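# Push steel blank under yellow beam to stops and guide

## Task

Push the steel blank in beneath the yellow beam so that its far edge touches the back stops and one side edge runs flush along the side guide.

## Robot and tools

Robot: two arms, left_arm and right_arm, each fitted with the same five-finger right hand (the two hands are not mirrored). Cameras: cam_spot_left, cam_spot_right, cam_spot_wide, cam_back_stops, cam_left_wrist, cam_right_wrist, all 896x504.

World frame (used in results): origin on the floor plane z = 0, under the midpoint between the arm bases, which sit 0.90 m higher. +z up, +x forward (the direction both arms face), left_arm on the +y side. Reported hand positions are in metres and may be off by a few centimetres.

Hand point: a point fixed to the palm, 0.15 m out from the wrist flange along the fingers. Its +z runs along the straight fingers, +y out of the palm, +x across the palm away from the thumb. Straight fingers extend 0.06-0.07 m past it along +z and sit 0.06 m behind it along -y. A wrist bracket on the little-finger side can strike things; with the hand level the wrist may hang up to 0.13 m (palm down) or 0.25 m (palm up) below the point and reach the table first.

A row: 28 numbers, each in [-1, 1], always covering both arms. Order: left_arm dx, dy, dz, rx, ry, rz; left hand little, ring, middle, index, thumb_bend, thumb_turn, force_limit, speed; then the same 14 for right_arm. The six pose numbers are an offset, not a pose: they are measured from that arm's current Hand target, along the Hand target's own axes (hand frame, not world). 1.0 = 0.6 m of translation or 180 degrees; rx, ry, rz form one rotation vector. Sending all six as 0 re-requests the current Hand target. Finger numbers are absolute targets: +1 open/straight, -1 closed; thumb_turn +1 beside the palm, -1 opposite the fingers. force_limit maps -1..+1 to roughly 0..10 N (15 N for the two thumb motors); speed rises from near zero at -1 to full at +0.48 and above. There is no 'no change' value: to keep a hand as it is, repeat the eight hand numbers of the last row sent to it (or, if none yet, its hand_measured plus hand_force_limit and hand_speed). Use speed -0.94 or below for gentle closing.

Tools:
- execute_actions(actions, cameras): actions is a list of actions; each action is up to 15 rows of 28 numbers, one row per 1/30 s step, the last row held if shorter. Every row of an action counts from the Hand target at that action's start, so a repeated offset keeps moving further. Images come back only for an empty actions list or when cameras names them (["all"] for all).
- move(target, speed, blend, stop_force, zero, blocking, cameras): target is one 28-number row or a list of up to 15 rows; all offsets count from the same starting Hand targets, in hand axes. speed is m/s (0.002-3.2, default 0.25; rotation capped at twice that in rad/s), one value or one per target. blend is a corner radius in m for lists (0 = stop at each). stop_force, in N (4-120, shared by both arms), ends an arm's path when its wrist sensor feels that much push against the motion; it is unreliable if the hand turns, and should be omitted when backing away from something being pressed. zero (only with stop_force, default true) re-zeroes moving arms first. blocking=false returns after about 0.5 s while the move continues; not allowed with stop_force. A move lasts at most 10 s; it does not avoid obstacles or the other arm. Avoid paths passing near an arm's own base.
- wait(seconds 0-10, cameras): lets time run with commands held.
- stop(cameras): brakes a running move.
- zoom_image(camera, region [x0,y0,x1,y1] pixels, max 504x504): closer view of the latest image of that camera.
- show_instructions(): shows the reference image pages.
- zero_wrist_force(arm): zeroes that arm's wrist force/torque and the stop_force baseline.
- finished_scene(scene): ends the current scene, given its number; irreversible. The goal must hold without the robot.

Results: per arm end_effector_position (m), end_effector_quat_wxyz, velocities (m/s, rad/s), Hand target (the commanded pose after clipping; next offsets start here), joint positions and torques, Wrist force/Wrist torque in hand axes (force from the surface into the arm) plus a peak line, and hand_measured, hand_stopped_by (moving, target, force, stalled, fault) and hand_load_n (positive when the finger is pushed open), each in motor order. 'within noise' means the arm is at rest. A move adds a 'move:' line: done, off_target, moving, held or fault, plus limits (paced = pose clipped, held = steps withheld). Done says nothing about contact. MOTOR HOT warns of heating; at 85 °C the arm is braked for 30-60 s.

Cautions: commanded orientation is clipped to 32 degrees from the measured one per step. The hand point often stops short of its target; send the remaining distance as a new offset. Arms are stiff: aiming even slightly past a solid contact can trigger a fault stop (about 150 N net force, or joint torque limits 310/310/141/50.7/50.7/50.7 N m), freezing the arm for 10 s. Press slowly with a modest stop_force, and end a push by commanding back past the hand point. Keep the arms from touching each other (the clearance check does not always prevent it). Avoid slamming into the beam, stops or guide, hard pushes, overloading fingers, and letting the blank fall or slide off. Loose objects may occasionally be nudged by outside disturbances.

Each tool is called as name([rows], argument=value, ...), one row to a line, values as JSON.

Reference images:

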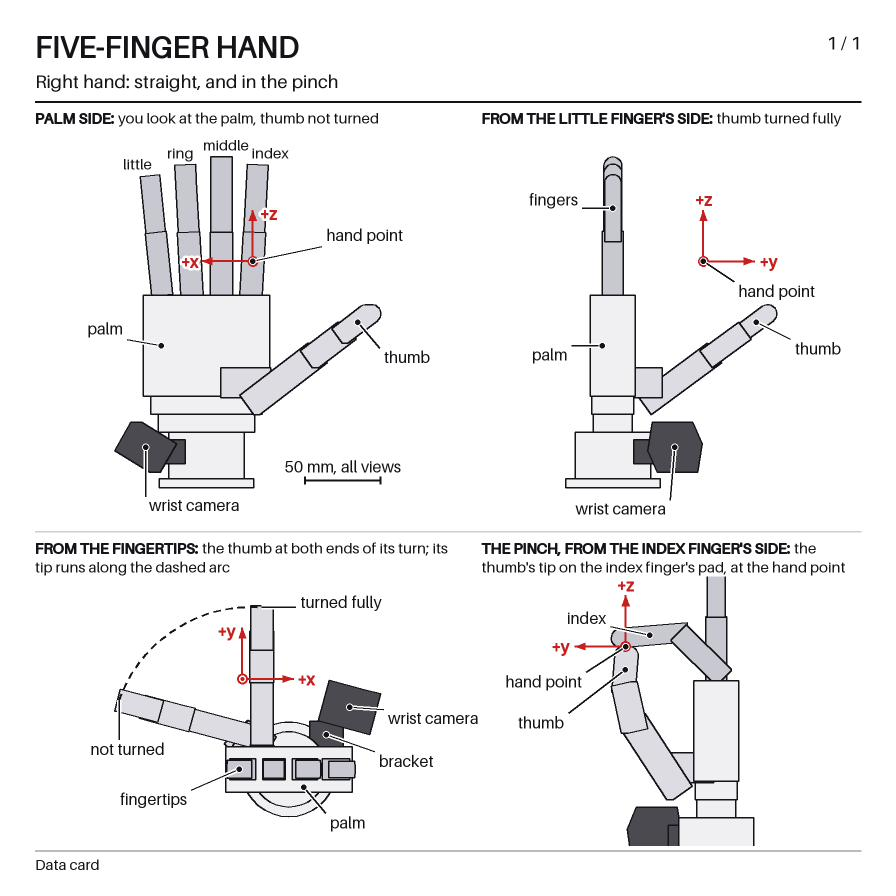

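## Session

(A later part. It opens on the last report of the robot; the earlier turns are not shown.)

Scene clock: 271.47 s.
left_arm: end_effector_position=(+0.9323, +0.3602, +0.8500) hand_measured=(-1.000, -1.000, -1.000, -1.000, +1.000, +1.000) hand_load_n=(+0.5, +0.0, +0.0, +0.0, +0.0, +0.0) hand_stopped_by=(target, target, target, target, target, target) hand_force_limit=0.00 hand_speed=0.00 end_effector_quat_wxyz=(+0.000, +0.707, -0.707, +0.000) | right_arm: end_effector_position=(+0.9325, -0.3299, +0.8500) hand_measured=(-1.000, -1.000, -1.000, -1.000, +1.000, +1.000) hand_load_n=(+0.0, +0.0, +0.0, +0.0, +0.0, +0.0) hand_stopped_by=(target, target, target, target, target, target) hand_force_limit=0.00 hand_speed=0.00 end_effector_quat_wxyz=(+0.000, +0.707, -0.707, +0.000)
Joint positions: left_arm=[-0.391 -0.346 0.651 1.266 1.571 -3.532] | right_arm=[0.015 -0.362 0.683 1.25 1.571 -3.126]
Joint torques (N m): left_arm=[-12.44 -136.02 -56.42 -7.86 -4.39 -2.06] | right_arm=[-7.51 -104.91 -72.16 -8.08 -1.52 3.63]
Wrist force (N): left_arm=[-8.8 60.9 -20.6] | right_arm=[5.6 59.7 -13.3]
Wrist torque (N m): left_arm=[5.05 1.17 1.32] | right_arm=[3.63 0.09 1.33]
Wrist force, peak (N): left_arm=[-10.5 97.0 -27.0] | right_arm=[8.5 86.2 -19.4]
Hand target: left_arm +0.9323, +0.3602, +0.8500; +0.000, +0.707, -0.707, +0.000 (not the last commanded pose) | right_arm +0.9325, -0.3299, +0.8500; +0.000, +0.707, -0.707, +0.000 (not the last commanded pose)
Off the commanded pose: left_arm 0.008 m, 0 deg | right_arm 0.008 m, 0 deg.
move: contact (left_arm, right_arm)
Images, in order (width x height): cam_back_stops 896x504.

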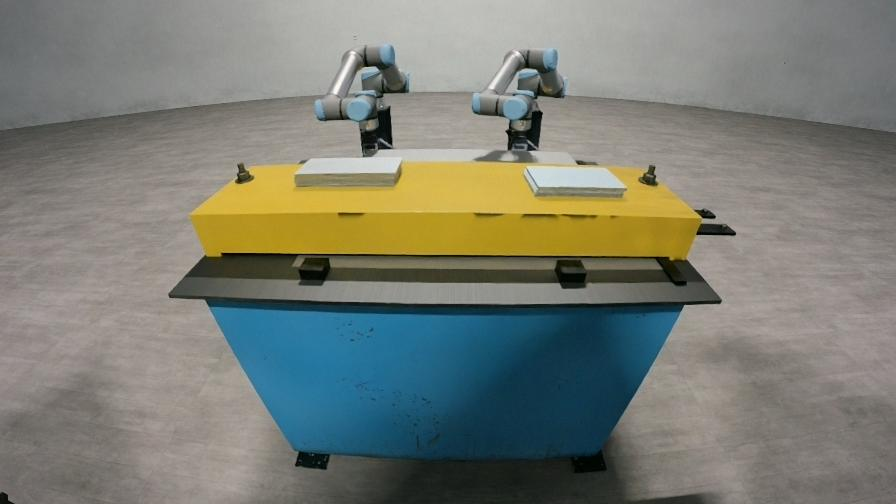

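move([
  [0,0.0833,0, 0,0,0, -1,-1,-1,-1,1,1,0,0, 0,0.0833,0,0,0,0, -1,-1,-1,-1,1,1,0,0],
  [0,0.0833,-0.58, 0,0,0, -1,-1,-1,-1,1,1,0,0, 0,0.1667,0,0,0,0, -1,-1,-1,-1,1,1,0,0],
  [-0.144,-0.05,-0.58, 0,0,0.5, -1,-1,-1,-1,1,1,0,0, 0,0.1667,0,0,0,0, -1,-1,-1,-1,1,1,0,0],
], speed=0.5, blend=0.02, cameras=["cam_left_wrist","cam_spot_left","cam_back_stops"])

zoom_image(camera="cam_left_wrist", region=[240, 200, 600, 500])

zoom_image(camera="cam_back_stops", region=[280, 245, 360, 295])

zoom_image(camera="cam_back_stops", region=[620, 245, 700, 295])

Scene clock: 280.70 s.
left_arm: end_effector_position=(+0.9623, +0.4467, +1.1981) hand_measured=(-1.000, -1.000, -1.000, -1.000, +1.000, +1.000) hand_load_n=(+0.5, +0.5, +0.0, +0.0, +0.0, +0.0) hand_stopped_by=(target, target, target, target, target, target) hand_force_limit=0.00 hand_speed=0.00 end_effector_quat_wxyz=(+0.000, +0.000, +1.000, +0.000) | right_arm: end_effector_position=(+0.8325, -0.3299, +0.8500) hand_measured=(-1.000, -1.000, -1.000, -1.000, +1.000, +1.000) hand_load_n=(+0.0, +0.0, +0.0, +0.0, +0.0, +0.0) hand_stopped_by=(target, target, target, target, target, target) hand_force_limit=0.00 hand_speed=0.00 end_effector_quat_wxyz=(+0.000, +0.707, -0.707, +0.000)
Joint positions: left_arm=[-0.359 -0.676 0.674 1.573 1.571 -1.93] | right_arm=[0.017 -0.555 1.079 1.047 1.571 -3.125]
Joint torques (N m): left_arm=[-15.53 -98.46 -47.14 6.4 1.93 3.16] | right_arm=[5.08 -93.36 -47.02 6.98 -1.87 1.96]
Wrist force (N): left_arm=[-2.9 0.0 -0.2] | right_arm=[-3.1 -2.3 -1.1]
Wrist torque (N m): left_arm=[0.00 0.42 0.06] | right_arm=[-0.25 0.47 -0.48]
Wrist force, peak (N): left_arm=[-9.4 61.2 -19.8] | right_arm=[5.7 60.2 -13.3]
Hand target: left_arm +0.9623, +0.4466, +1.1980; +0.000, +0.000, +1.000, +0.000 | right_arm +0.8325, -0.3299, +0.8500; +0.000, +0.707, -0.707, +0.000
Off the commanded pose: left_arm 0.000 m, 0 deg | right_arm 0.000 m, 0 deg.
move: done
camera_calibration:
cam_left_wrist: T_world_to_cam=[[-0.295895, 0.95466, -0.0327162, -0.103256], [0.817581, 0.270822, 0.50815, -1.51893], [0.493971, 0.123611, -0.860647, 0.617356], [0, 0, 0, 1]] pos_world=[0.906338, 0.433621, 1.29979]
Images, in order (width x height): cam_spot_left 896x504, cam_back_stops 896x504, cam_left_wrist 896x504.

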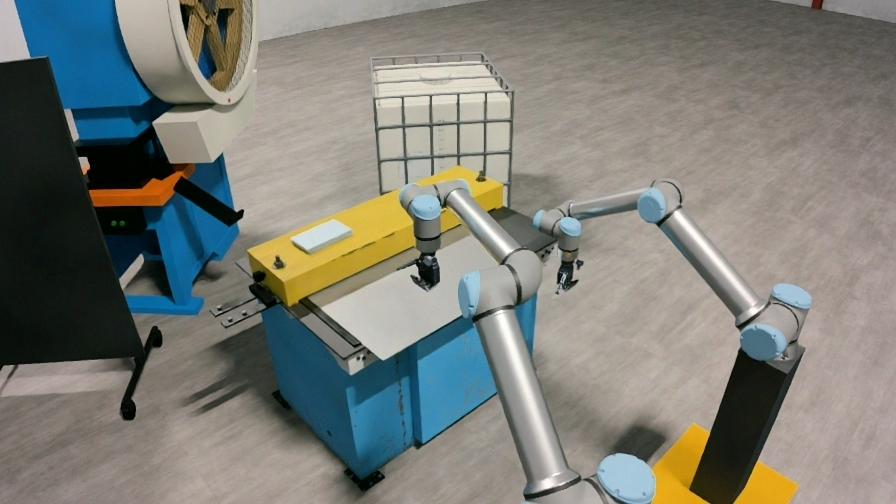

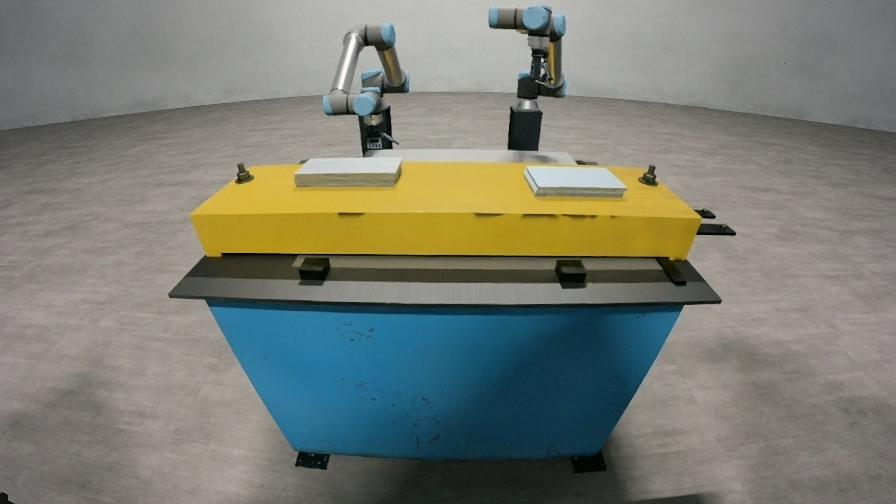

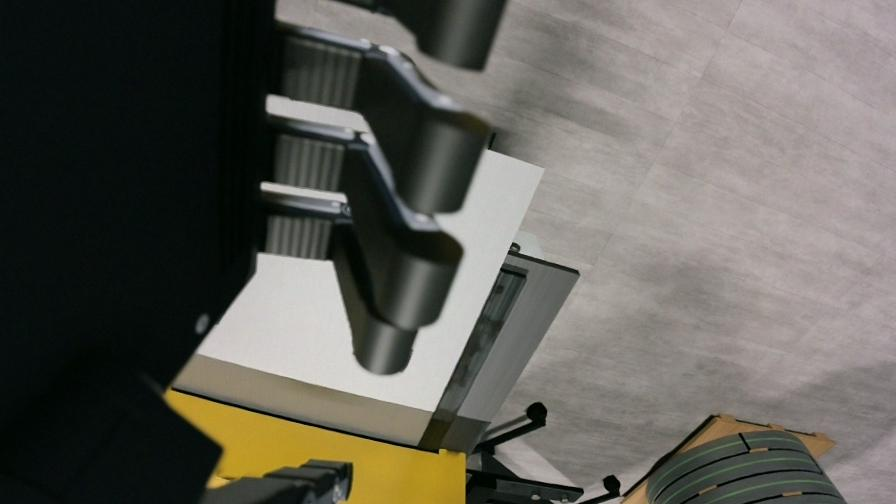

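Scaled by 1.400.

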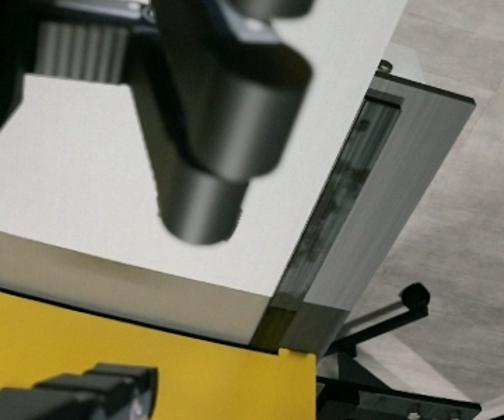

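Scaled by 6.300.

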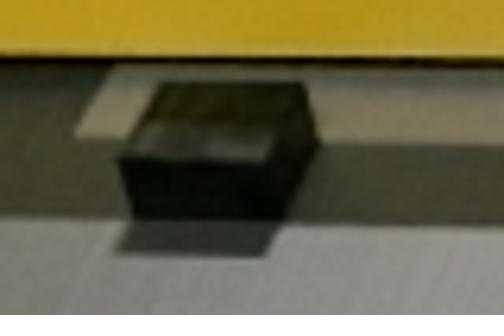

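Scaled by 6.300.

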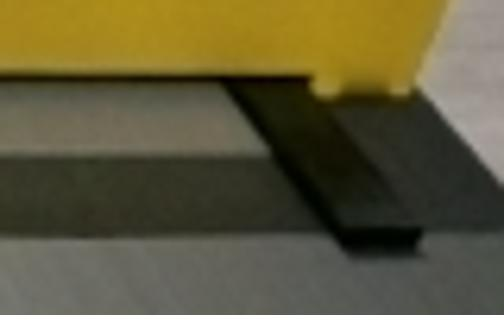

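zoom_image(camera="cam_left_wrist", region=[460, 230, 560, 320])

zoom_image(camera="cam_left_wrist", region=[400, 360, 500, 450])

Scaled by 5.040.

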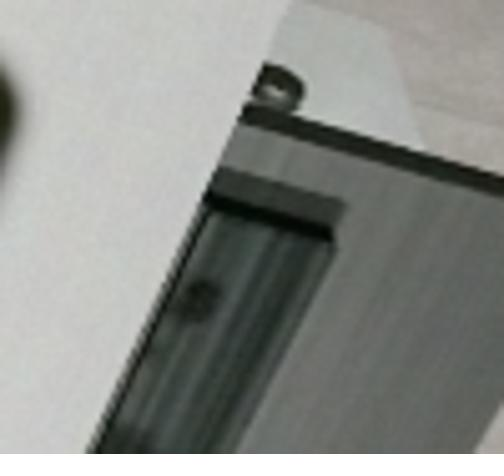

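Scaled by 5.040.

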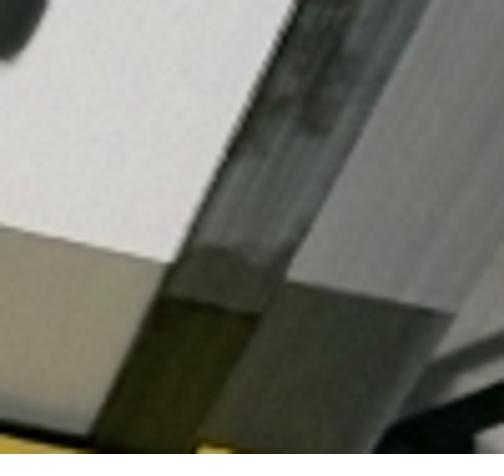

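finished_scene(scene=1)

The scene is finished: the task was done.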